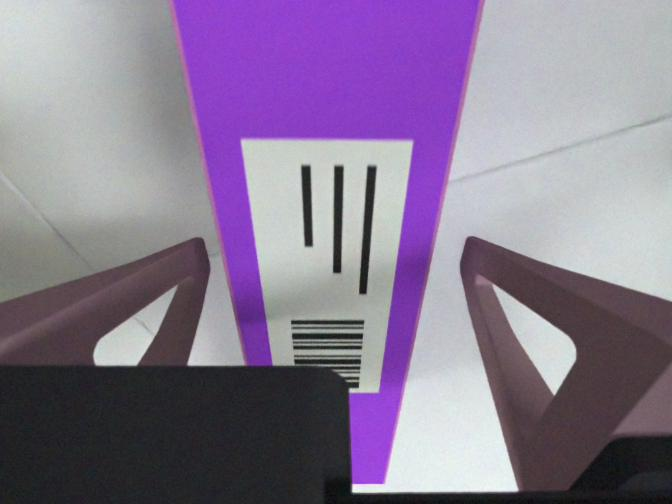

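Call:
move:
  arm7: {"joints":{"gripper_m":0.05}}
  cameras: []

Call:
move:
  arm7: {"target":[-0.49,0.02,0.95,0,0.809,0.5878,0],"speed":0.35}
  cameras: []

Call:
move:
  arm7: {"joints":{"joint2_rad":1.5,"joint3_rad":1.5,"joint4_rad":-1.5,"joint5_rad":0,"joint6_rad":0}}
  cameras: []

Call:
move:
  arm7: {"joints":{"joint1_rad":2.162}}
  cameras: []

Call:
move:
  arm7: {"target":[-0.391,1.316,0.88,0,0.6884,-0.7254,0],"speed":0.4}
  cameras: ["cam_arm7"]

Scene clock: 508.27 s.
Joint torques (N m): arm1=[1.67 -6.48 8.23 1.18 -0.01 0.08] | arm2=[-0.21 -9 8.68 0.9 -0.13 0.05] | arm3=[-0.67 -8.82 9.68 0.35 -0.05 -0.17] | arm4=[-0.56 -6.83 10.21 1.21 0.02 -0.03] | arm5=[-1.32 -6.48 7.47 0.96 -0.25 -0.16] | arm6=[0.21 -5.19 9.13 0.35 0.1 -0.16] | arm7=[-0.62 -16.73 8.29 0.58 -0.15 0.2] | arm8=[1.32 -6.59 9.88 0.38 -0.19 -0.11]
Heat: arm1: hottest joint3_rad 36 °C; arm2: hottest joint3_rad 38 °C; arm3: hottest joint3_rad 34 °C; arm4: hottest joint3_rad 45 °C; arm5: hottest joint3_rad 40 °C; arm6: hottest joint3_rad 37 °C; arm7: hottest joint3_rad 55 °C; arm8: hottest joint3_rad 38 °C.
move: arm7 off_target
Joint velocities: within noise
arm1, arm2, arm3, arm4, arm5, arm6, arm8: as last shown
arm7.joint_positions: joint1_rad=-1.048 joint2_rad=+2.154 joint3_rad=+1.646 joint4_rad=-1.055 joint5_rad=+0.002 joint6_rad=+0.186 gripper_m=+0.06043
arm7.joint_status: gripper_m off_target (ended at +0.06046, target +0.05000)
arm7.hand: x=-0.4972 y=-0.0034 z=+0.7751 quat_wxyz=(-0.001, -0.806, -0.592, +0.003) (m; scene frame)
arm7.hand_target: x=-0.4980 y=-0.0018 z=+0.7660 quat_wxyz=(+0.000, -0.809, -0.588, +0.000) (m; scene frame)
arm7.hand_status: not commanded
pictures: none
No camera images: "cameras" was empty.

Scene clock: 509.73 s.
Joint torques (N m): arm1=[1.73 -6.89 8.24 1.26 -0.03 0.06] | arm2=[-0.21 -9 8.68 0.9 -0.13 0.05] | arm3=[-0.67 -9 9.73 0.31 -0.06 -0.16] | arm4=[-0.56 -6.83 10.21 1.21 0.02 -0.03] | arm5=[-1.26 -6.24 7.5 0.75 -0.23 -0.16] | arm6=[0.15 -5.19 9.14 0.36 0.11 -0.16] | arm7=[0.21 -15.21 14.52 -0.29 -0.16 0.21] | arm8=[1.32 -6.83 9.98 0.38 -0.2 -0.11]
Heat: arm1: hottest joint3_rad 36 °C; arm2: hottest joint3_rad 38 °C; arm3: hottest joint3_rad 34 °C; arm4: hottest joint3_rad 45 °C; arm5: hottest joint3_rad 40 °C; arm6: hottest joint3_rad 37 °C; arm7: hottest joint3_rad 55 °C; arm8: hottest joint3_rad 38 °C.
move: arm7 off_target
Joint velocities: within noise
arm1, arm2, arm3, arm4, arm5, arm6, arm8: as last shown
arm7.joint_positions: joint1_rad=-1.048 joint2_rad=+1.921 joint3_rad=+1.716 joint4_rad=-1.393 joint5_rad=+0.002 joint6_rad=+0.193 gripper_m=+0.06043
arm7.joint_status: not commanded
arm7.hand: x=-0.4925 y=+0.0359 z=+0.9367 quat_wxyz=(+0.012, -0.808, -0.589, -0.009) (m; scene frame)
arm7.hand_target: x=-0.4899 y=+0.0209 z=+0.9501 quat_wxyz=(+0.000, -0.809, -0.588, +0.000) (m; scene frame)
arm7.hand_status: off_target (0.021 m and 1.8 deg from the pose sent, 0.177 m and 0.7 deg at the start)
pictures: none
No camera images: "cameras" was empty.

Scene clock: 511.27 s.
Joint torques (N m): arm1=[1.44 -6.65 8.27 1.14 -0.03 0.07] | arm2=[-0.21 -8.94 8.66 0.9 -0.13 0.05] | arm3=[-0.67 -9.05 9.73 0.32 -0.05 -0.15] | arm4=[-0.56 -6.83 10.21 1.21 0.02 -0.03] | arm5=[-1.49 -6.12 7.36 0.9 -0.18 -0.13] | arm6=[0.15 -5.13 9.17 0.35 0.11 -0.16] | arm7=[0.26 -10.58 9.48 -0.09 -0.14 0.02] | arm8=[1.14 -6.71 9.99 0.32 -0.18 -0.1]
Heat: arm1: hottest joint3_rad 36 °C; arm2: hottest joint3_rad 38 °C; arm3: hottest joint3_rad 34 °C; arm4: hottest joint3_rad 45 °C; arm5: hottest joint3_rad 40 °C; arm6: hottest joint3_rad 37 °C; arm7: hottest joint3_rad 55 °C; arm8: hottest joint3_rad 38 °C.
move: arm7 done
Joint velocities: within noise
arm1, arm2, arm3, arm4: as last shown
arm5.joint_positions: joint1_rad=+0.706 joint2_rad=+1.200 joint3_rad=+1.394 joint4_rad=-1.504 joint5_rad=+0.002 joint6_rad=+0.010 gripper_m=+0.09189
arm5.joint_status: not commanded
arm5.hand: x=+1.8146 y=+0.4762 z=+1.1321 quat_wxyz=(+0.026, +0.968, +0.215, -0.124) (m; scene frame)
arm5.hand_target: x=+1.8119 y=+0.4776 z=+1.1349 quat_wxyz=(+0.027, +0.967, +0.216, -0.129) (m; scene frame)
arm5.hand_status: not commanded
arm6.joint_positions: joint1_rad=-0.309 joint2_rad=+1.194 joint3_rad=+1.394 joint4_rad=-1.493 joint5_rad=-0.002 joint6_rad=+0.007 gripper_m=+0.09190
arm6.joint_status: not commanded
arm6.hand: x=+1.0829 y=+0.3182 z=+1.1644 quat_wxyz=(-0.125, -0.446, -0.884, +0.061) (m; scene frame)
arm6.hand_target: x=+1.0859 y=+0.3198 z=+1.1640 quat_wxyz=(-0.121, -0.439, -0.888, +0.060) (m; scene frame)
arm6.hand_status: not commanded
arm7.joint_positions: joint1_rad=-1.048 joint2_rad=+1.493 joint3_rad=+1.510 joint4_rad=-1.491 joint5_rad=+0.002 joint6_rad=+0.010 gripper_m=+0.06043
arm7.joint_status: all done
arm7.hand: x=-0.4787 y=+0.1517 z=+1.0732 quat_wxyz=(-0.031, -0.750, -0.660, +0.036) (m; scene frame)
arm7.hand_target: x=-0.4751 y=+0.1548 z=+1.0658 quat_wxyz=(-0.022, -0.745, -0.666, +0.026) (m; scene frame)
arm7.hand_status: not commanded
arm8.joint_positions: joint1_rad=-0.494 joint2_rad=+1.192 joint3_rad=+1.403 joint4_rad=-1.500 joint5_rad=+0.003 joint6_rad=+0.007 gripper_m=+0.09194
arm8.joint_status: not commanded
arm8.hand: x=-2.0061 y=+0.4810 z=+1.1089 quat_wxyz=(-0.032, -0.964, -0.227, +0.137) (m; scene frame)
arm8.hand_target: x=-2.0082 y=+0.4821 z=+1.1048 quat_wxyz=(-0.031, -0.964, -0.228, +0.132) (m; scene frame)
arm8.hand_status: not commanded
pictures: none
No camera images: "cameras" was empty.

Scene clock: 513.77 s.
Joint torques (N m): arm1=[1.67 -6.71 8.28 1.24 -0.04 0.06] | arm2=[-0.21 -9 8.66 0.9 -0.13 0.05] | arm3=[-0.67 -9.05 9.69 0.34 -0.05 -0.16] | arm4=[-0.56 -6.89 10.21 1.22 0.02 -0.03] | arm5=[-1.55 -6.18 7.27 0.83 -0.21 -0.15] | arm6=[0.15 -5.19 9.14 0.35 0.1 -0.16] | arm7=[-0.38 -12.63 9.42 -0.1 -0.07 0.04] | arm8=[1.2 -6.83 9.94 0.35 -0.18 -0.11]
Heat: arm1: hottest joint3_rad 36 °C; arm2: hottest joint3_rad 38 °C; arm3: hottest joint3_rad 34 °C; arm4: hottest joint3_rad 45 °C; arm5: hottest joint3_rad 40 °C; arm6: hottest joint3_rad 37 °C; arm7: hottest joint3_rad 54 °C; arm8: hottest joint3_rad 38 °C.
move: arm7 done
Joint velocities: within noise
arm1, arm2, arm4, arm5, arm6, arm8: as last shown
arm3.joint_positions: joint1_rad=+1.201 joint2_rad=+1.190 joint3_rad=+1.397 joint4_rad=-1.493 joint5_rad=-0.001 joint6_rad=+0.011 gripper_m=+0.09199
arm3.joint_status: not commanded
arm3.hand: x=+0.1116 y=-0.8292 z=+1.0985 quat_wxyz=(+0.041, +0.949, +0.283, -0.132) (m; scene frame)
arm3.hand_target: x=+0.1106 y=-0.8291 z=+1.0957 quat_wxyz=(+0.037, +0.949, +0.288, -0.126) (m; scene frame)
arm3.hand_status: not commanded
arm7.joint_positions: joint1_rad=+2.161 joint2_rad=+1.516 joint3_rad=+1.510 joint4_rad=-1.491 joint5_rad=+0.000 joint6_rad=+0.008 gripper_m=+0.06048
arm7.joint_status: all done
arm7.hand: x=-0.4001 y=+1.0826 z=+1.0651 quat_wxyz=(-0.027, +0.686, -0.726, -0.027) (m; scene frame)
arm7.hand_target: x=-0.4008 y=+1.0758 z=+1.0683 quat_wxyz=(-0.026, +0.689, -0.724, -0.026) (m; scene frame)
arm7.hand_status: not commanded
pictures: none
No camera images: "cameras" was empty.

Scene clock: 515.73 s.
Joint torques (N m): arm1=[1.73 -6.53 8.31 1.21 -0.01 0.07] | arm2=[-0.21 -9 8.66 0.9 -0.13 0.05] | arm3=[-0.67 -8.94 9.7 0.31 -0.05 -0.16] | arm4=[-0.56 -6.83 10.21 1.21 0.02 -0.03] | arm5=[-1.14 -6.53 7.43 0.7 -0.23 -0.14] | arm6=[0.09 -5.13 9.14 0.36 0.11 -0.16] | arm7=[0.09 -17.67 15.57 -0.42 -0.04 0.1] | arm8=[1.55 -6.89 10 0.36 -0.19 -0.1]
Heat: arm1: hottest joint3_rad 36 °C; arm2: hottest joint3_rad 38 °C; arm3: hottest joint3_rad 34 °C; arm4: hottest joint3_rad 45 °C; arm5: hottest joint3_rad 40 °C; arm6: hottest joint3_rad 37 °C; arm7: hottest joint3_rad 54 °C; arm8: hottest joint3_rad 38 °C.
move: arm7 off_target
Joint velocities: within noise
arm1, arm2, arm3, arm4, arm5, arm6, arm8: as last shown
arm7.joint_positions: joint1_rad=+2.161 joint2_rad=+2.269 joint3_rad=+2.103 joint4_rad=-1.441 joint5_rad=+0.000 joint6_rad=+0.008 gripper_m=+0.06048
arm7.joint_status: not commanded
arm7.hand: x=-0.3896 y=+1.2991 z=+0.8695 quat_wxyz=(+0.012, +0.687, -0.727, +0.011) (m; scene frame)
arm7.hand_target: x=-0.3912 y=+1.3149 z=+0.8802 quat_wxyz=(-0.001, +0.688, -0.725, -0.001) (m; scene frame)
arm7.hand_status: off_target (0.020 m and 1.9 deg from the pose sent, 0.298 m and 4.4 deg at the start)
pictures: cam_arm7

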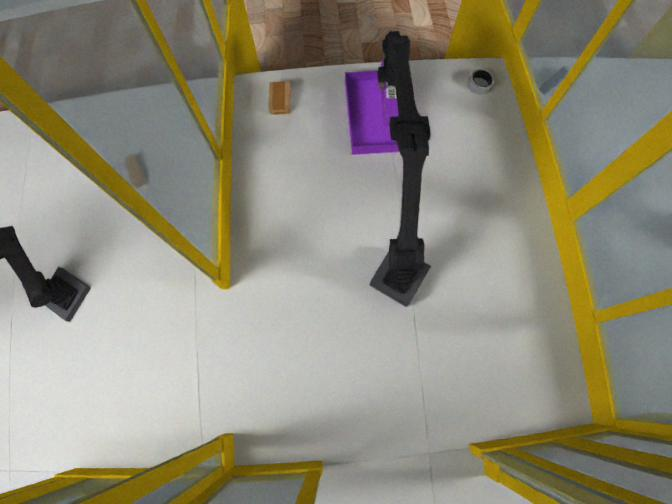

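Call:
move:
  arm7: {"target":[-0.405,1.316,0.776,0,0.6884,-0.7254,0],"speed":0.15}
  cameras: ["cam_arm7"]

Call:
move:
  arm7: {"joints":{"gripper_m":0.091}}
  cameras: []

Call:
move:
  arm7: {"target":[-0.404,1.31,0.96,0,0.6884,-0.7254,0],"speed":0.35}
  cameras: ["cam_arm7"]

Call:
move:
  arm7: {"joints":{"joint2_rad":1.2,"joint3_rad":1.4,"joint4_rad":-1.5,"joint5_rad":0,"joint6_rad":0}}
  cameras: ["cam_arm7"]

Scene clock: 531.07 s.
Joint torques (N m): arm1=[2.08 -6.48 8.27 1.1 -0.01 0.08] | arm2=[-0.26 -9 8.66 0.88 -0.13 0.05] | arm3=[-0.62 -8.94 9.73 0.31 -0.05 -0.16] | arm4=[-0.56 -6.83 10.21 1.21 0.02 -0.03] | arm5=[-1.08 -6.24 7.58 0.87 -0.22 -0.12] | arm6=[0.09 -5.19 9.14 0.36 0.11 -0.16] | arm7=[0.62 -16.21 7.53 0.51 0 0.22] | arm8=[1.26 -6.71 9.92 0.39 -0.19 -0.1]
Heat: arm1: hottest joint3_rad 36 °C; arm2: hottest joint3_rad 38 °C; arm3: hottest joint3_rad 34 °C; arm4: hottest joint3_rad 45 °C; arm5: hottest joint3_rad 40 °C; arm6: hottest joint3_rad 37 °C; arm7: hottest joint3_rad 58 °C; arm8: hottest joint3_rad 38 °C.
move: arm7 off_target
Joint velocities: within noise
arm1, arm3, arm4, arm5, arm6, arm8: as last shown
arm2.joint_positions: joint1_rad=-2.394 joint2_rad=+1.193 joint3_rad=+1.401 joint4_rad=-1.496 joint5_rad=+0.003 joint6_rad=-0.011 gripper_m=+0.09194
arm2.joint_status: not commanded
arm2.hand: x=-0.4678 y=-0.5908 z=+1.1473 quat_wxyz=(-0.140, +0.048, -0.989, -0.004) (m; scene frame)
arm2.hand_target: x=-0.4672 y=-0.5923 z=+1.1443 quat_wxyz=(-0.135, +0.040, -0.990, -0.006) (m; scene frame)
arm2.hand_status: not commanded
arm7.joint_positions: joint1_rad=+2.173 joint2_rad=+2.305 joint3_rad=+2.055 joint4_rad=-1.246 joint5_rad=+0.000 joint6_rad=+0.017 gripper_m=+0.06048
arm7.joint_status: not commanded
arm7.hand: x=-0.3961 y=+1.3286 z=+0.8275 quat_wxyz=(-0.027, +0.687, -0.726, -0.027) (m; scene frame)
arm7.hand_target: x=-0.4046 y=+1.3137 z=+0.7779 quat_wxyz=(+0.000, +0.688, -0.725, +0.000) (m; scene frame)
arm7.hand_status: off_target (0.054 m and 4.4 deg from the pose sent, 0.096 m and 1.9 deg at the start)
pictures: cam_arm7

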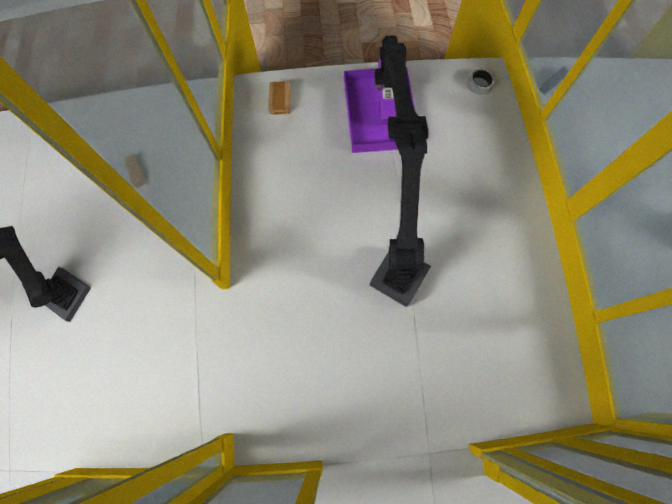

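Scene clock: 531.90 s.
Joint torques (N m): arm1=[1.67 -6.77 8.2 1.24 -0.03 0.04] | arm2=[-0.21 -9 8.68 0.88 -0.13 0.05] | arm3=[-0.62 -9 9.73 0.32 -0.05 -0.15] | arm4=[-0.56 -6.83 10.21 1.21 0.02 -0.03] | arm5=[-1.14 -6.48 7.45 0.83 -0.2 -0.18] | arm6=[0.09 -5.19 9.14 0.36 0.1 -0.16] | arm7=[0.56 -19.78 8.76 0.39 0.01 0.2] | arm8=[1.26 -6.95 9.95 0.39 -0.2 -0.08]
Heat: arm1: hottest joint3_rad 36 °C; arm2: hottest joint3_rad 38 °C; arm3: hottest joint3_rad 34 °C; arm4: hottest joint3_rad 45 °C; arm5: hottest joint3_rad 40 °C; arm6: hottest joint3_rad 37 °C; arm7: hottest joint3_rad 57 °C; arm8: hottest joint3_rad 38 °C.
move: arm7 done
Joint velocities: within noise
arm1.joint_positions: joint1_rad=-1.543 joint2_rad=+1.196 joint3_rad=+1.409 joint4_rad=-1.511 joint5_rad=+0.003 joint6_rad=-0.008 gripper_m=+0.09089
arm1.joint_status: not commanded
arm1.hand: x=-2.3024 y=-0.9582 z=+1.1211 quat_wxyz=(-0.079, -0.822, -0.551, +0.116) (m; scene frame)
arm1.hand_target: x=-2.3009 y=-0.9610 z=+1.1161 quat_wxyz=(-0.080, -0.823, -0.550, +0.114) (m; scene frame)
arm1.hand_status: not commanded
arm2, arm3, arm4, arm5, arm6, arm8: as last shown
arm7.joint_positions: joint1_rad=+2.175 joint2_rad=+2.355 joint3_rad=+2.035 joint4_rad=-1.246 joint5_rad=+0.000 joint6_rad=+0.017 gripper_m=+0.09093
arm7.joint_status: all done
arm7.hand: x=-0.3985 y=+1.3153 z=+0.7854 quat_wxyz=(-0.002, +0.688, -0.725, -0.003) (m; scene frame)
arm7.hand_target: x=-0.4048 y=+1.3137 z=+0.7779 quat_wxyz=(+0.000, +0.689, -0.725, +0.000) (m; scene frame)
arm7.hand_status: not commanded
pictures: none
No camera images: "cameras" was empty.

Scene clock: 533.67 s.
Joint torques (N m): arm1=[1.79 -6.59 8.27 1.28 -0.02 0.06] | arm2=[-0.26 -9 8.66 0.88 -0.13 0.05] | arm3=[-0.56 -9 9.72 0.34 -0.05 -0.16] | arm4=[-0.56 -6.83 10.21 1.22 0.02 -0.03] | arm5=[-1.55 -6.48 7.49 0.9 -0.22 -0.18] | arm6=[0.15 -5.19 9.16 0.36 0.11 -0.16] | arm7=[0.44 -17.85 15.73 -0.31 -0.05 0.18] | arm8=[1.2 -6.89 9.96 0.39 -0.19 -0.11]
Heat: arm1: hottest joint3_rad 36 °C; arm2: hottest joint3_rad 38 °C; arm3: hottest joint3_rad 34 °C; arm4: hottest joint3_rad 45 °C; arm5: hottest joint3_rad 40 °C; arm6: hottest joint3_rad 37 °C; arm7: hottest joint3_rad 57 °C; arm8: hottest joint3_rad 38 °C.
move: arm7 off_target
Joint velocities: within noise
arm1, arm2, arm3, arm5, arm6, arm8: as last shown
arm4.joint_positions: joint1_rad=-1.880 joint2_rad=+1.202 joint3_rad=+1.404 joint4_rad=-1.511 joint5_rad=-0.002 joint6_rad=+0.008 gripper_m=+0.09090
arm4.joint_status: not commanded
arm4.hand: x=+1.9235 y=-0.9176 z=+1.1014 quat_wxyz=(-0.115, -0.446, -0.885, +0.064) (m; scene frame)
arm4.hand_target: x=+1.9228 y=-0.9199 z=+1.1010 quat_wxyz=(-0.118, -0.444, -0.886, +0.068) (m; scene frame)
arm4.hand_status: not commanded
arm7.joint_positions: joint1_rad=+2.175 joint2_rad=+2.235 joint3_rad=+2.253 joint4_rad=-1.624 joint5_rad=+0.000 joint6_rad=+0.017 gripper_m=+0.09093
arm7.joint_status: not commanded
arm7.hand: x=-0.3991 y=+1.2960 z=+0.9492 quat_wxyz=(+0.012, +0.688, -0.725, +0.011) (m; scene frame)
arm7.hand_target: x=-0.4042 y=+1.3090 z=+0.9601 quat_wxyz=(-0.001, +0.688, -0.725, -0.001) (m; scene frame)
arm7.hand_status: off_target (0.018 m and 1.8 deg from the pose sent, 0.175 m and 0.4 deg at the start; pose on its path clipped on 8 of 53 steps)
pictures: cam_arm7

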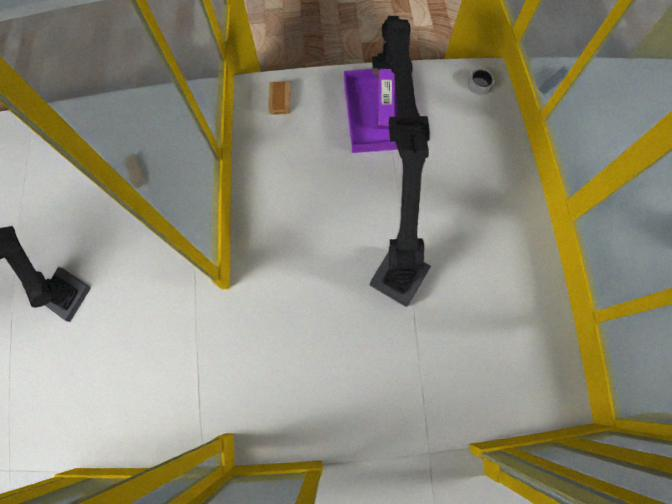

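Scene clock: 535.37 s.
Joint torques (N m): arm1=[1.73 -7 8.25 1.13 -0.03 0.07] | arm2=[-0.21 -9 8.66 0.88 -0.13 0.05] | arm3=[-0.67 -8.88 9.7 0.32 -0.05 -0.17] | arm4=[-0.56 -6.89 10.21 1.21 0.02 -0.03] | arm5=[-1.67 -5.71 7.45 0.9 -0.2 -0.15] | arm6=[0.15 -5.19 9.14 0.36 0.11 -0.16] | arm7=[0.26 -7.88 9.37 0.85 -0.06 0.02] | arm8=[1.26 -6.83 9.96 0.34 -0.17 -0.09]
Heat: arm1: hottest joint3_rad 36 °C; arm2: hottest joint3_rad 38 °C; arm3: hottest joint3_rad 34 °C; arm4: hottest joint3_rad 45 °C; arm5: hottest joint3_rad 40 °C; arm6: hottest joint3_rad 37 °C; arm7: hottest joint3_rad 57 °C; arm8: hottest joint3_rad 38 °C.
move: arm7 done
Joint velocities: within noise
arm1, arm2, arm3, arm4, arm5, arm6, arm8: as last shown
arm7.joint_positions: joint1_rad=+2.175 joint2_rad=+1.206 joint3_rad=+1.413 joint4_rad=-1.509 joint5_rad=+0.000 joint6_rad=+0.010 gripper_m=+0.09093
arm7.joint_status: all done
arm7.hand: x=-0.4094 y=+1.0027 z=+1.1501 quat_wxyz=(-0.096, +0.685, -0.716, -0.095) (m; scene frame)
arm7.hand_target: x=-0.4125 y=+1.0018 z=+1.1472 quat_wxyz=(-0.097, +0.691, -0.710, -0.095) (m; scene frame)
arm7.hand_status: not commanded
pictures: cam_arm7

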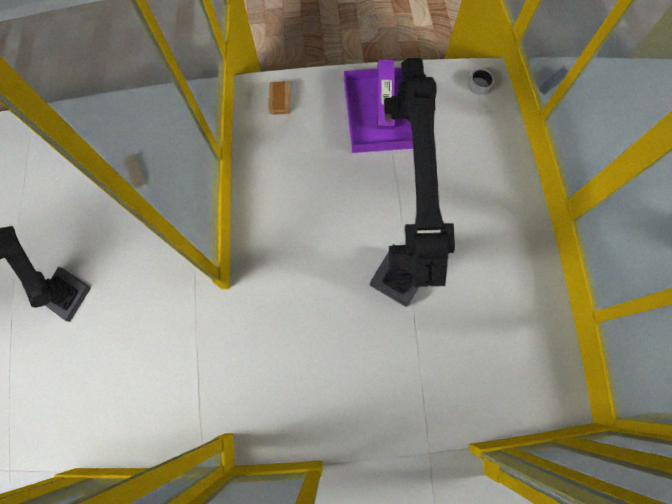

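Call:
move:
  arm7: {"target":[-0.399,1.312,0.93,0,0.6884,-0.7254,0],"speed":0.45}
  cameras: []

Call:
move:
  arm7: {"target":[-0.399,1.312,0.783,0,0.6884,-0.7254,0],"speed":0.3}
  cameras: []

Call:
move:
  arm7: {"joints":{"gripper_m":0.05}}
  cameras: []

Call:
move:
  arm7: {"target":[-0.405,1.30,0.86,0,0.6884,-0.7254,0],"speed":0.3}
  cameras: []

Call:
move:
  arm7: {"target":[-0.412,1.252,0.845,0,0.6884,-0.7254,0],"speed":0.25}
  cameras: ["cam_arm7"]

Call:
move:
  arm7: {"target":[-0.412,1.252,0.777,0,0.6884,-0.7254,0],"speed":0.2}
  cameras: ["cam_arm7"]

Scene clock: 551.63 s.
Joint torques (N m): arm1=[1.9 -6.71 8.34 1.16 -0.08 0.07] | arm2=[-0.21 -9 8.66 0.88 -0.13 0.05] | arm3=[-0.67 -8.82 9.74 0.34 -0.06 -0.16] | arm4=[-0.56 -6.83 10.22 1.21 0.02 -0.03] | arm5=[-0.67 -6.42 7.58 0.83 -0.2 -0.16] | arm6=[0.15 -5.19 9.13 0.36 0.1 -0.16] | arm7=[-0.15 -17.9 15.6 -0.29 -0.05 0.19] | arm8=[1.44 -6.71 9.95 0.28 -0.19 -0.12]
Heat: arm1: hottest joint3_rad 36 °C; arm2: hottest joint3_rad 38 °C; arm3: hottest joint3_rad 34 °C; arm4: hottest joint3_rad 45 °C; arm5: hottest joint3_rad 40 °C; arm6: hottest joint3_rad 37 °C; arm7: hottest joint3_rad 55 °C; arm8: hottest joint3_rad 38 °C.
move: arm7 off_target
Joint velocities: within noise
arm1, arm2, arm3, arm4, arm5, arm6, arm8: as last shown
arm7.joint_positions: joint1_rad=+2.175 joint2_rad=+2.239 joint3_rad=+2.186 joint4_rad=-1.550 joint5_rad=+0.000 joint6_rad=+0.010 gripper_m=+0.09093
arm7.joint_status: not commanded
arm7.hand: x=-0.3991 y=+1.2974 z=+0.9207 quat_wxyz=(+0.011, +0.691, -0.723, +0.010) (m; scene frame)
arm7.hand_target: x=-0.3991 y=+1.3110 z=+0.9299 quat_wxyz=(-0.001, +0.688, -0.725, -0.001) (m; scene frame)
arm7.hand_status: off_target (0.017 m and 1.7 deg from the pose sent, 0.380 m and 15.5 deg at the start; pose on its path clipped on 18 of 66 steps)
pictures: none
No camera images: "cameras" was empty.

Scene clock: 553.00 s.
Joint torques (N m): arm1=[1.61 -7 8.28 1.31 -0.02 0.06] | arm2=[-0.21 -9 8.68 0.9 -0.13 0.05] | arm3=[-0.73 -8.94 9.73 0.32 -0.05 -0.16] | arm4=[-0.56 -6.83 10.21 1.21 0.02 -0.03] | arm5=[-1.49 -5.95 7.49 0.83 -0.19 -0.14] | arm6=[0.15 -5.19 9.14 0.35 0.11 -0.16] | arm7=[-0.15 -19.84 10.28 0.49 -0.04 0.19] | arm8=[1.38 -6.89 9.99 0.4 -0.18 -0.1]
Heat: arm1: hottest joint3_rad 36 °C; arm2: hottest joint3_rad 38 °C; arm3: hottest joint3_rad 34 °C; arm4: hottest joint3_rad 45 °C; arm5: hottest joint3_rad 40 °C; arm6: hottest joint3_rad 37 °C; arm7: hottest joint3_rad 55 °C; arm8: hottest joint3_rad 38 °C.
move: arm7 done
Joint velocities: within noise
arm1, arm2, arm3, arm4: as last shown
arm5.joint_positions: joint1_rad=+0.706 joint2_rad=+1.200 joint3_rad=+1.394 joint4_rad=-1.504 joint5_rad=+0.002 joint6_rad=+0.010 gripper_m=+0.09189
arm5.joint_status: not commanded
arm5.hand: x=+1.8146 y=+0.4762 z=+1.1321 quat_wxyz=(+0.026, +0.968, +0.215, -0.124) (m; scene frame)
arm5.hand_target: x=+1.8119 y=+0.4776 z=+1.1349 quat_wxyz=(+0.027, +0.967, +0.216, -0.129) (m; scene frame)
arm5.hand_status: not commanded
arm6.joint_positions: joint1_rad=-0.309 joint2_rad=+1.194 joint3_rad=+1.394 joint4_rad=-1.493 joint5_rad=-0.002 joint6_rad=+0.007 gripper_m=+0.09190
arm6.joint_status: not commanded
arm6.hand: x=+1.0829 y=+0.3182 z=+1.1644 quat_wxyz=(-0.125, -0.446, -0.884, +0.061) (m; scene frame)
arm6.hand_target: x=+1.0859 y=+0.3198 z=+1.1640 quat_wxyz=(-0.121, -0.439, -0.888, +0.060) (m; scene frame)
arm6.hand_status: not commanded
arm7.joint_positions: joint1_rad=+2.175 joint2_rad=+2.351 joint3_rad=+2.015 joint4_rad=-1.255 joint5_rad=+0.000 joint6_rad=+0.010 gripper_m=+0.09093
arm7.joint_status: not commanded
arm7.hand: x=-0.3989 y=+1.3065 z=+0.7812 quat_wxyz=(+0.006, +0.691, -0.723, +0.006) (m; scene frame)
arm7.hand_target: x=-0.3991 y=+1.3119 z=+0.7830 quat_wxyz=(+0.000, +0.688, -0.725, +0.000) (m; scene frame)
arm7.hand_status: done (0.006 m and 1.1 deg from the pose sent, 0.139 m and 1.7 deg at the start)
arm8.joint_positions: joint1_rad=-0.494 joint2_rad=+1.192 joint3_rad=+1.403 joint4_rad=-1.500 joint5_rad=+0.003 joint6_rad=+0.007 gripper_m=+0.09194
arm8.joint_status: not commanded
arm8.hand: x=-2.0061 y=+0.4810 z=+1.1089 quat_wxyz=(-0.032, -0.964, -0.227, +0.137) (m; scene frame)
arm8.hand_target: x=-2.0082 y=+0.4821 z=+1.1048 quat_wxyz=(-0.031, -0.964, -0.228, +0.132) (m; scene frame)
arm8.hand_status: not commanded
pictures: none
No camera images: "cameras" was empty.

Scene clock: 553.60 s.
Joint torques (N m): arm1=[1.67 -6.53 8.21 1.28 -0.02 0.07] | arm2=[-0.21 -9 8.66 0.88 -0.13 0.05] | arm3=[-0.67 -8.88 9.69 0.35 -0.05 -0.16] | arm4=[-0.56 -6.83 10.21 1.21 0.02 -0.03] | arm5=[-1.08 -6.42 7.43 0.95 -0.18 -0.17] | arm6=[0.15 -5.19 9.16 0.38 0.11 -0.16] | arm7=[-0.21 -19.55 10.19 0.44 -0.05 0.18] | arm8=[1.44 -6.71 9.94 0.34 -0.2 -0.11]
Heat: arm1: hottest joint3_rad 36 °C; arm2: hottest joint3_rad 38 °C; arm3: hottest joint3_rad 34 °C; arm4: hottest joint3_rad 45 °C; arm5: hottest joint3_rad 40 °C; arm6: hottest joint3_rad 37 °C; arm7: hottest joint3_rad 55 °C; arm8: hottest joint3_rad 38 °C.
move: arm7 off_target
Joint velocities: within noise
arm1, arm2, arm4, arm5, arm6, arm8: as last shown
arm3.joint_positions: joint1_rad=+1.201 joint2_rad=+1.190 joint3_rad=+1.397 joint4_rad=-1.493 joint5_rad=-0.001 joint6_rad=+0.011 gripper_m=+0.09199
arm3.joint_status: not commanded
arm3.hand: x=+0.1116 y=-0.8292 z=+1.0985 quat_wxyz=(+0.041, +0.949, +0.283, -0.132) (m; scene frame)
arm3.hand_target: x=+0.1106 y=-0.8291 z=+1.0957 quat_wxyz=(+0.037, +0.949, +0.288, -0.126) (m; scene frame)
arm3.hand_status: not commanded
arm7.joint_positions: joint1_rad=+2.175 joint2_rad=+2.351 joint3_rad=+2.015 joint4_rad=-1.255 joint5_rad=+0.000 joint6_rad=+0.010 gripper_m=+0.06046
arm7.joint_status: gripper_m off_target (ended at +0.06049, target +0.05000)
arm7.hand: x=-0.3989 y=+1.3065 z=+0.7812 quat_wxyz=(+0.006, +0.691, -0.723, +0.006) (m; scene frame)
arm7.hand_target: x=-0.3991 y=+1.3119 z=+0.7830 quat_wxyz=(+0.000, +0.688, -0.725, +0.000) (m; scene frame)
arm7.hand_status: not commanded
pictures: none
No camera images: "cameras" was empty.

Scene clock: 554.87 s.
Joint torques (N m): arm1=[1.73 -6.65 8.24 1.17 -0.05 0.08] | arm2=[-0.21 -9 8.66 0.9 -0.13 0.05] | arm3=[-0.67 -9 9.72 0.28 -0.05 -0.16] | arm4=[-0.56 -6.83 10.21 1.21 0.02 -0.03] | arm5=[-1.55 -6.77 7.49 0.99 -0.2 -0.14] | arm6=[0.15 -5.19 9.16 0.36 0.1 -0.16] | arm7=[0.26 -18.9 12.15 -0.27 -0.06 0.2] | arm8=[1.08 -6.77 9.92 0.38 -0.18 -0.11]
Heat: arm1: hottest joint3_rad 36 °C; arm2: hottest joint3_rad 38 °C; arm3: hottest joint3_rad 34 °C; arm4: hottest joint3_rad 45 °C; arm5: hottest joint3_rad 40 °C; arm6: hottest joint3_rad 37 °C; arm7: hottest joint3_rad 55 °C; arm8: hottest joint3_rad 38 °C.
move: arm7 off_target
Joint velocities: within noise
arm1, arm2, arm3, arm4, arm5, arm6, arm8: as last shown
arm7.joint_positions: joint1_rad=+2.175 joint2_rad=+2.248 joint3_rad=+2.015 joint4_rad=-1.357 joint5_rad=+0.000 joint6_rad=+0.016 gripper_m=+0.06046
arm7.joint_status: not commanded
arm7.hand: x=-0.3993 y=+1.2932 z=+0.8501 quat_wxyz=(+0.006, +0.689, -0.725, +0.005) (m; scene frame)
arm7.hand_target: x=-0.4051 y=+1.2997 z=+0.8599 quat_wxyz=(+0.000, +0.688, -0.725, +0.000) (m; scene frame)
arm7.hand_status: off_target (0.013 m and 0.9 deg from the pose sent, 0.079 m and 1.1 deg at the start)
pictures: none
No camera images: "cameras" was empty.

Scene clock: 556.07 s.
Joint torques (N m): arm1=[1.67 -6.48 8.32 1.21 -0.04 0.09] | arm2=[-0.21 -9 8.66 0.9 -0.13 0.05] | arm3=[-0.62 -9 9.72 0.36 -0.05 -0.15] | arm4=[-0.56 -6.83 10.21 1.21 0.02 -0.03] | arm5=[-1.26 -6.18 7.36 1.03 -0.21 -0.14] | arm6=[0.09 -5.07 9.13 0.36 0.11 -0.16] | arm7=[0.38 -19.37 8.43 0.53 -0.05 0.2] | arm8=[1.26 -6.89 9.96 0.4 -0.2 -0.1]
Heat: arm1: hottest joint3_rad 36 °C; arm2: hottest joint3_rad 38 °C; arm3: hottest joint3_rad 34 °C; arm4: hottest joint3_rad 45 °C; arm5: hottest joint3_rad 40 °C; arm6: hottest joint3_rad 37 °C; arm7: hottest joint3_rad 55 °C; arm8: hottest joint3_rad 38 °C.
move: arm7 done
Joint velocities: within noise
arm1, arm3, arm4, arm5, arm6, arm8: as last shown
arm2.joint_positions: joint1_rad=-2.394 joint2_rad=+1.193 joint3_rad=+1.401 joint4_rad=-1.496 joint5_rad=+0.003 joint6_rad=-0.011 gripper_m=+0.09194
arm2.joint_status: not commanded
arm2.hand: x=-0.4678 y=-0.5908 z=+1.1473 quat_wxyz=(-0.140, +0.048, -0.989, -0.004) (m; scene frame)
arm2.hand_target: x=-0.4672 y=-0.5923 z=+1.1443 quat_wxyz=(-0.135, +0.040, -0.990, -0.006) (m; scene frame)
arm2.hand_status: not commanded
arm7.joint_positions: joint1_rad=+2.184 joint2_rad=+2.143 joint3_rad=+1.794 joint4_rad=-1.245 joint5_rad=+0.000 joint6_rad=+0.025 gripper_m=+0.06046
arm7.joint_status: not commanded
arm7.hand: x=-0.4064 y=+1.2516 z=+0.8363 quat_wxyz=(+0.008, +0.689, -0.725, +0.007) (m; scene frame)
arm7.hand_target: x=-0.4121 y=+1.2519 z=+0.8450 quat_wxyz=(+0.000, +0.688, -0.725, +0.000) (m; scene frame)
arm7.hand_status: done (0.010 m and 1.2 deg from the pose sent, 0.043 m and 0.9 deg at the start)
pictures: cam_arm7

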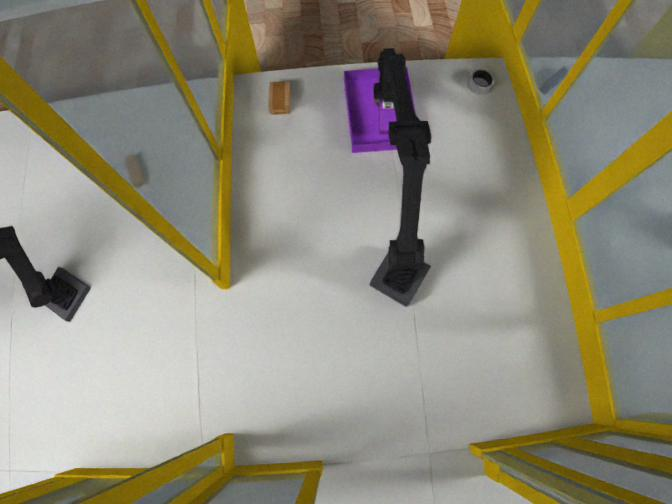

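Scene clock: 557.20 s.
Joint torques (N m): arm1=[1.55 -6.59 8.27 1.21 -0.05 0.08] | arm2=[-0.26 -9 8.66 0.9 -0.13 0.05] | arm3=[-0.79 -8.94 9.74 0.34 -0.05 -0.16] | arm4=[-0.56 -6.83 10.21 1.21 0.02 -0.03] | arm5=[-1.08 -6.07 7.34 0.92 -0.18 -0.13] | arm6=[0.09 -5.19 9.16 0.35 0.11 -0.16] | arm7=[0.38 -17.44 8.57 0.59 -0.04 0.2] | arm8=[1.32 -6.83 9.99 0.43 -0.18 -0.1]
Heat: arm1: hottest joint3_rad 36 °C; arm2: hottest joint3_rad 38 °C; arm3: hottest joint3_rad 34 °C; arm4: hottest joint3_rad 45 °C; arm5: hottest joint3_rad 40 °C; arm6: hottest joint3_rad 37 °C; arm7: hottest joint3_rad 54 °C; arm8: hottest joint3_rad 38 °C.
move: arm7 off_target
Joint velocities: within noise
arm1.joint_positions: joint1_rad=-1.543 joint2_rad=+1.196 joint3_rad=+1.409 joint4_rad=-1.511 joint5_rad=+0.003 joint6_rad=-0.008 gripper_m=+0.09089
arm1.joint_status: not commanded
arm1.hand: x=-2.3024 y=-0.9582 z=+1.1211 quat_wxyz=(-0.079, -0.822, -0.551, +0.116) (m; scene frame)
arm1.hand_target: x=-2.3009 y=-0.9610 z=+1.1161 quat_wxyz=(-0.080, -0.823, -0.550, +0.114) (m; scene frame)
arm1.hand_status: not commanded
arm2, arm3, arm4, arm5, arm6, arm8: as last shown
arm7.joint_positions: joint1_rad=+2.184 joint2_rad=+2.185 joint3_rad=+1.725 joint4_rad=-1.108 joint5_rad=+0.000 joint6_rad=+0.025 gripper_m=+0.06046
arm7.joint_status: not commanded
arm7.hand: x=-0.4063 y=+1.2532 z=+0.7860 quat_wxyz=(-0.002, +0.689, -0.725, -0.002) (m; scene frame)
arm7.hand_target: x=-0.4121 y=+1.2519 z=+0.7771 quat_wxyz=(+0.000, +0.689, -0.725, +0.000) (m; scene frame)
arm7.hand_status: off_target (0.011 m and 0.3 deg from the pose sent, 0.060 m and 1.2 deg at the start)
pictures: cam_arm7

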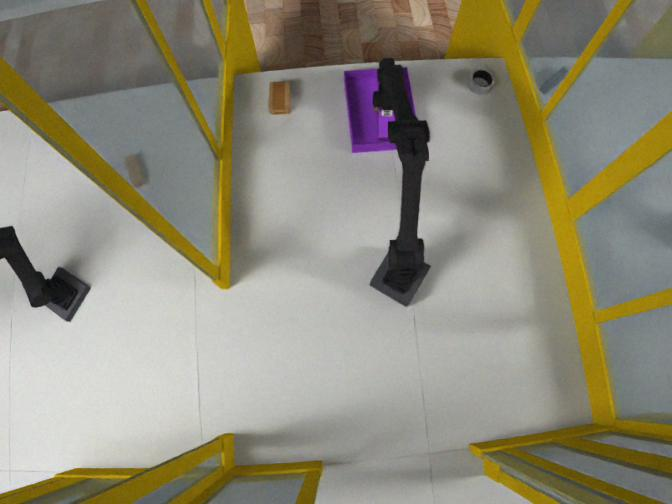

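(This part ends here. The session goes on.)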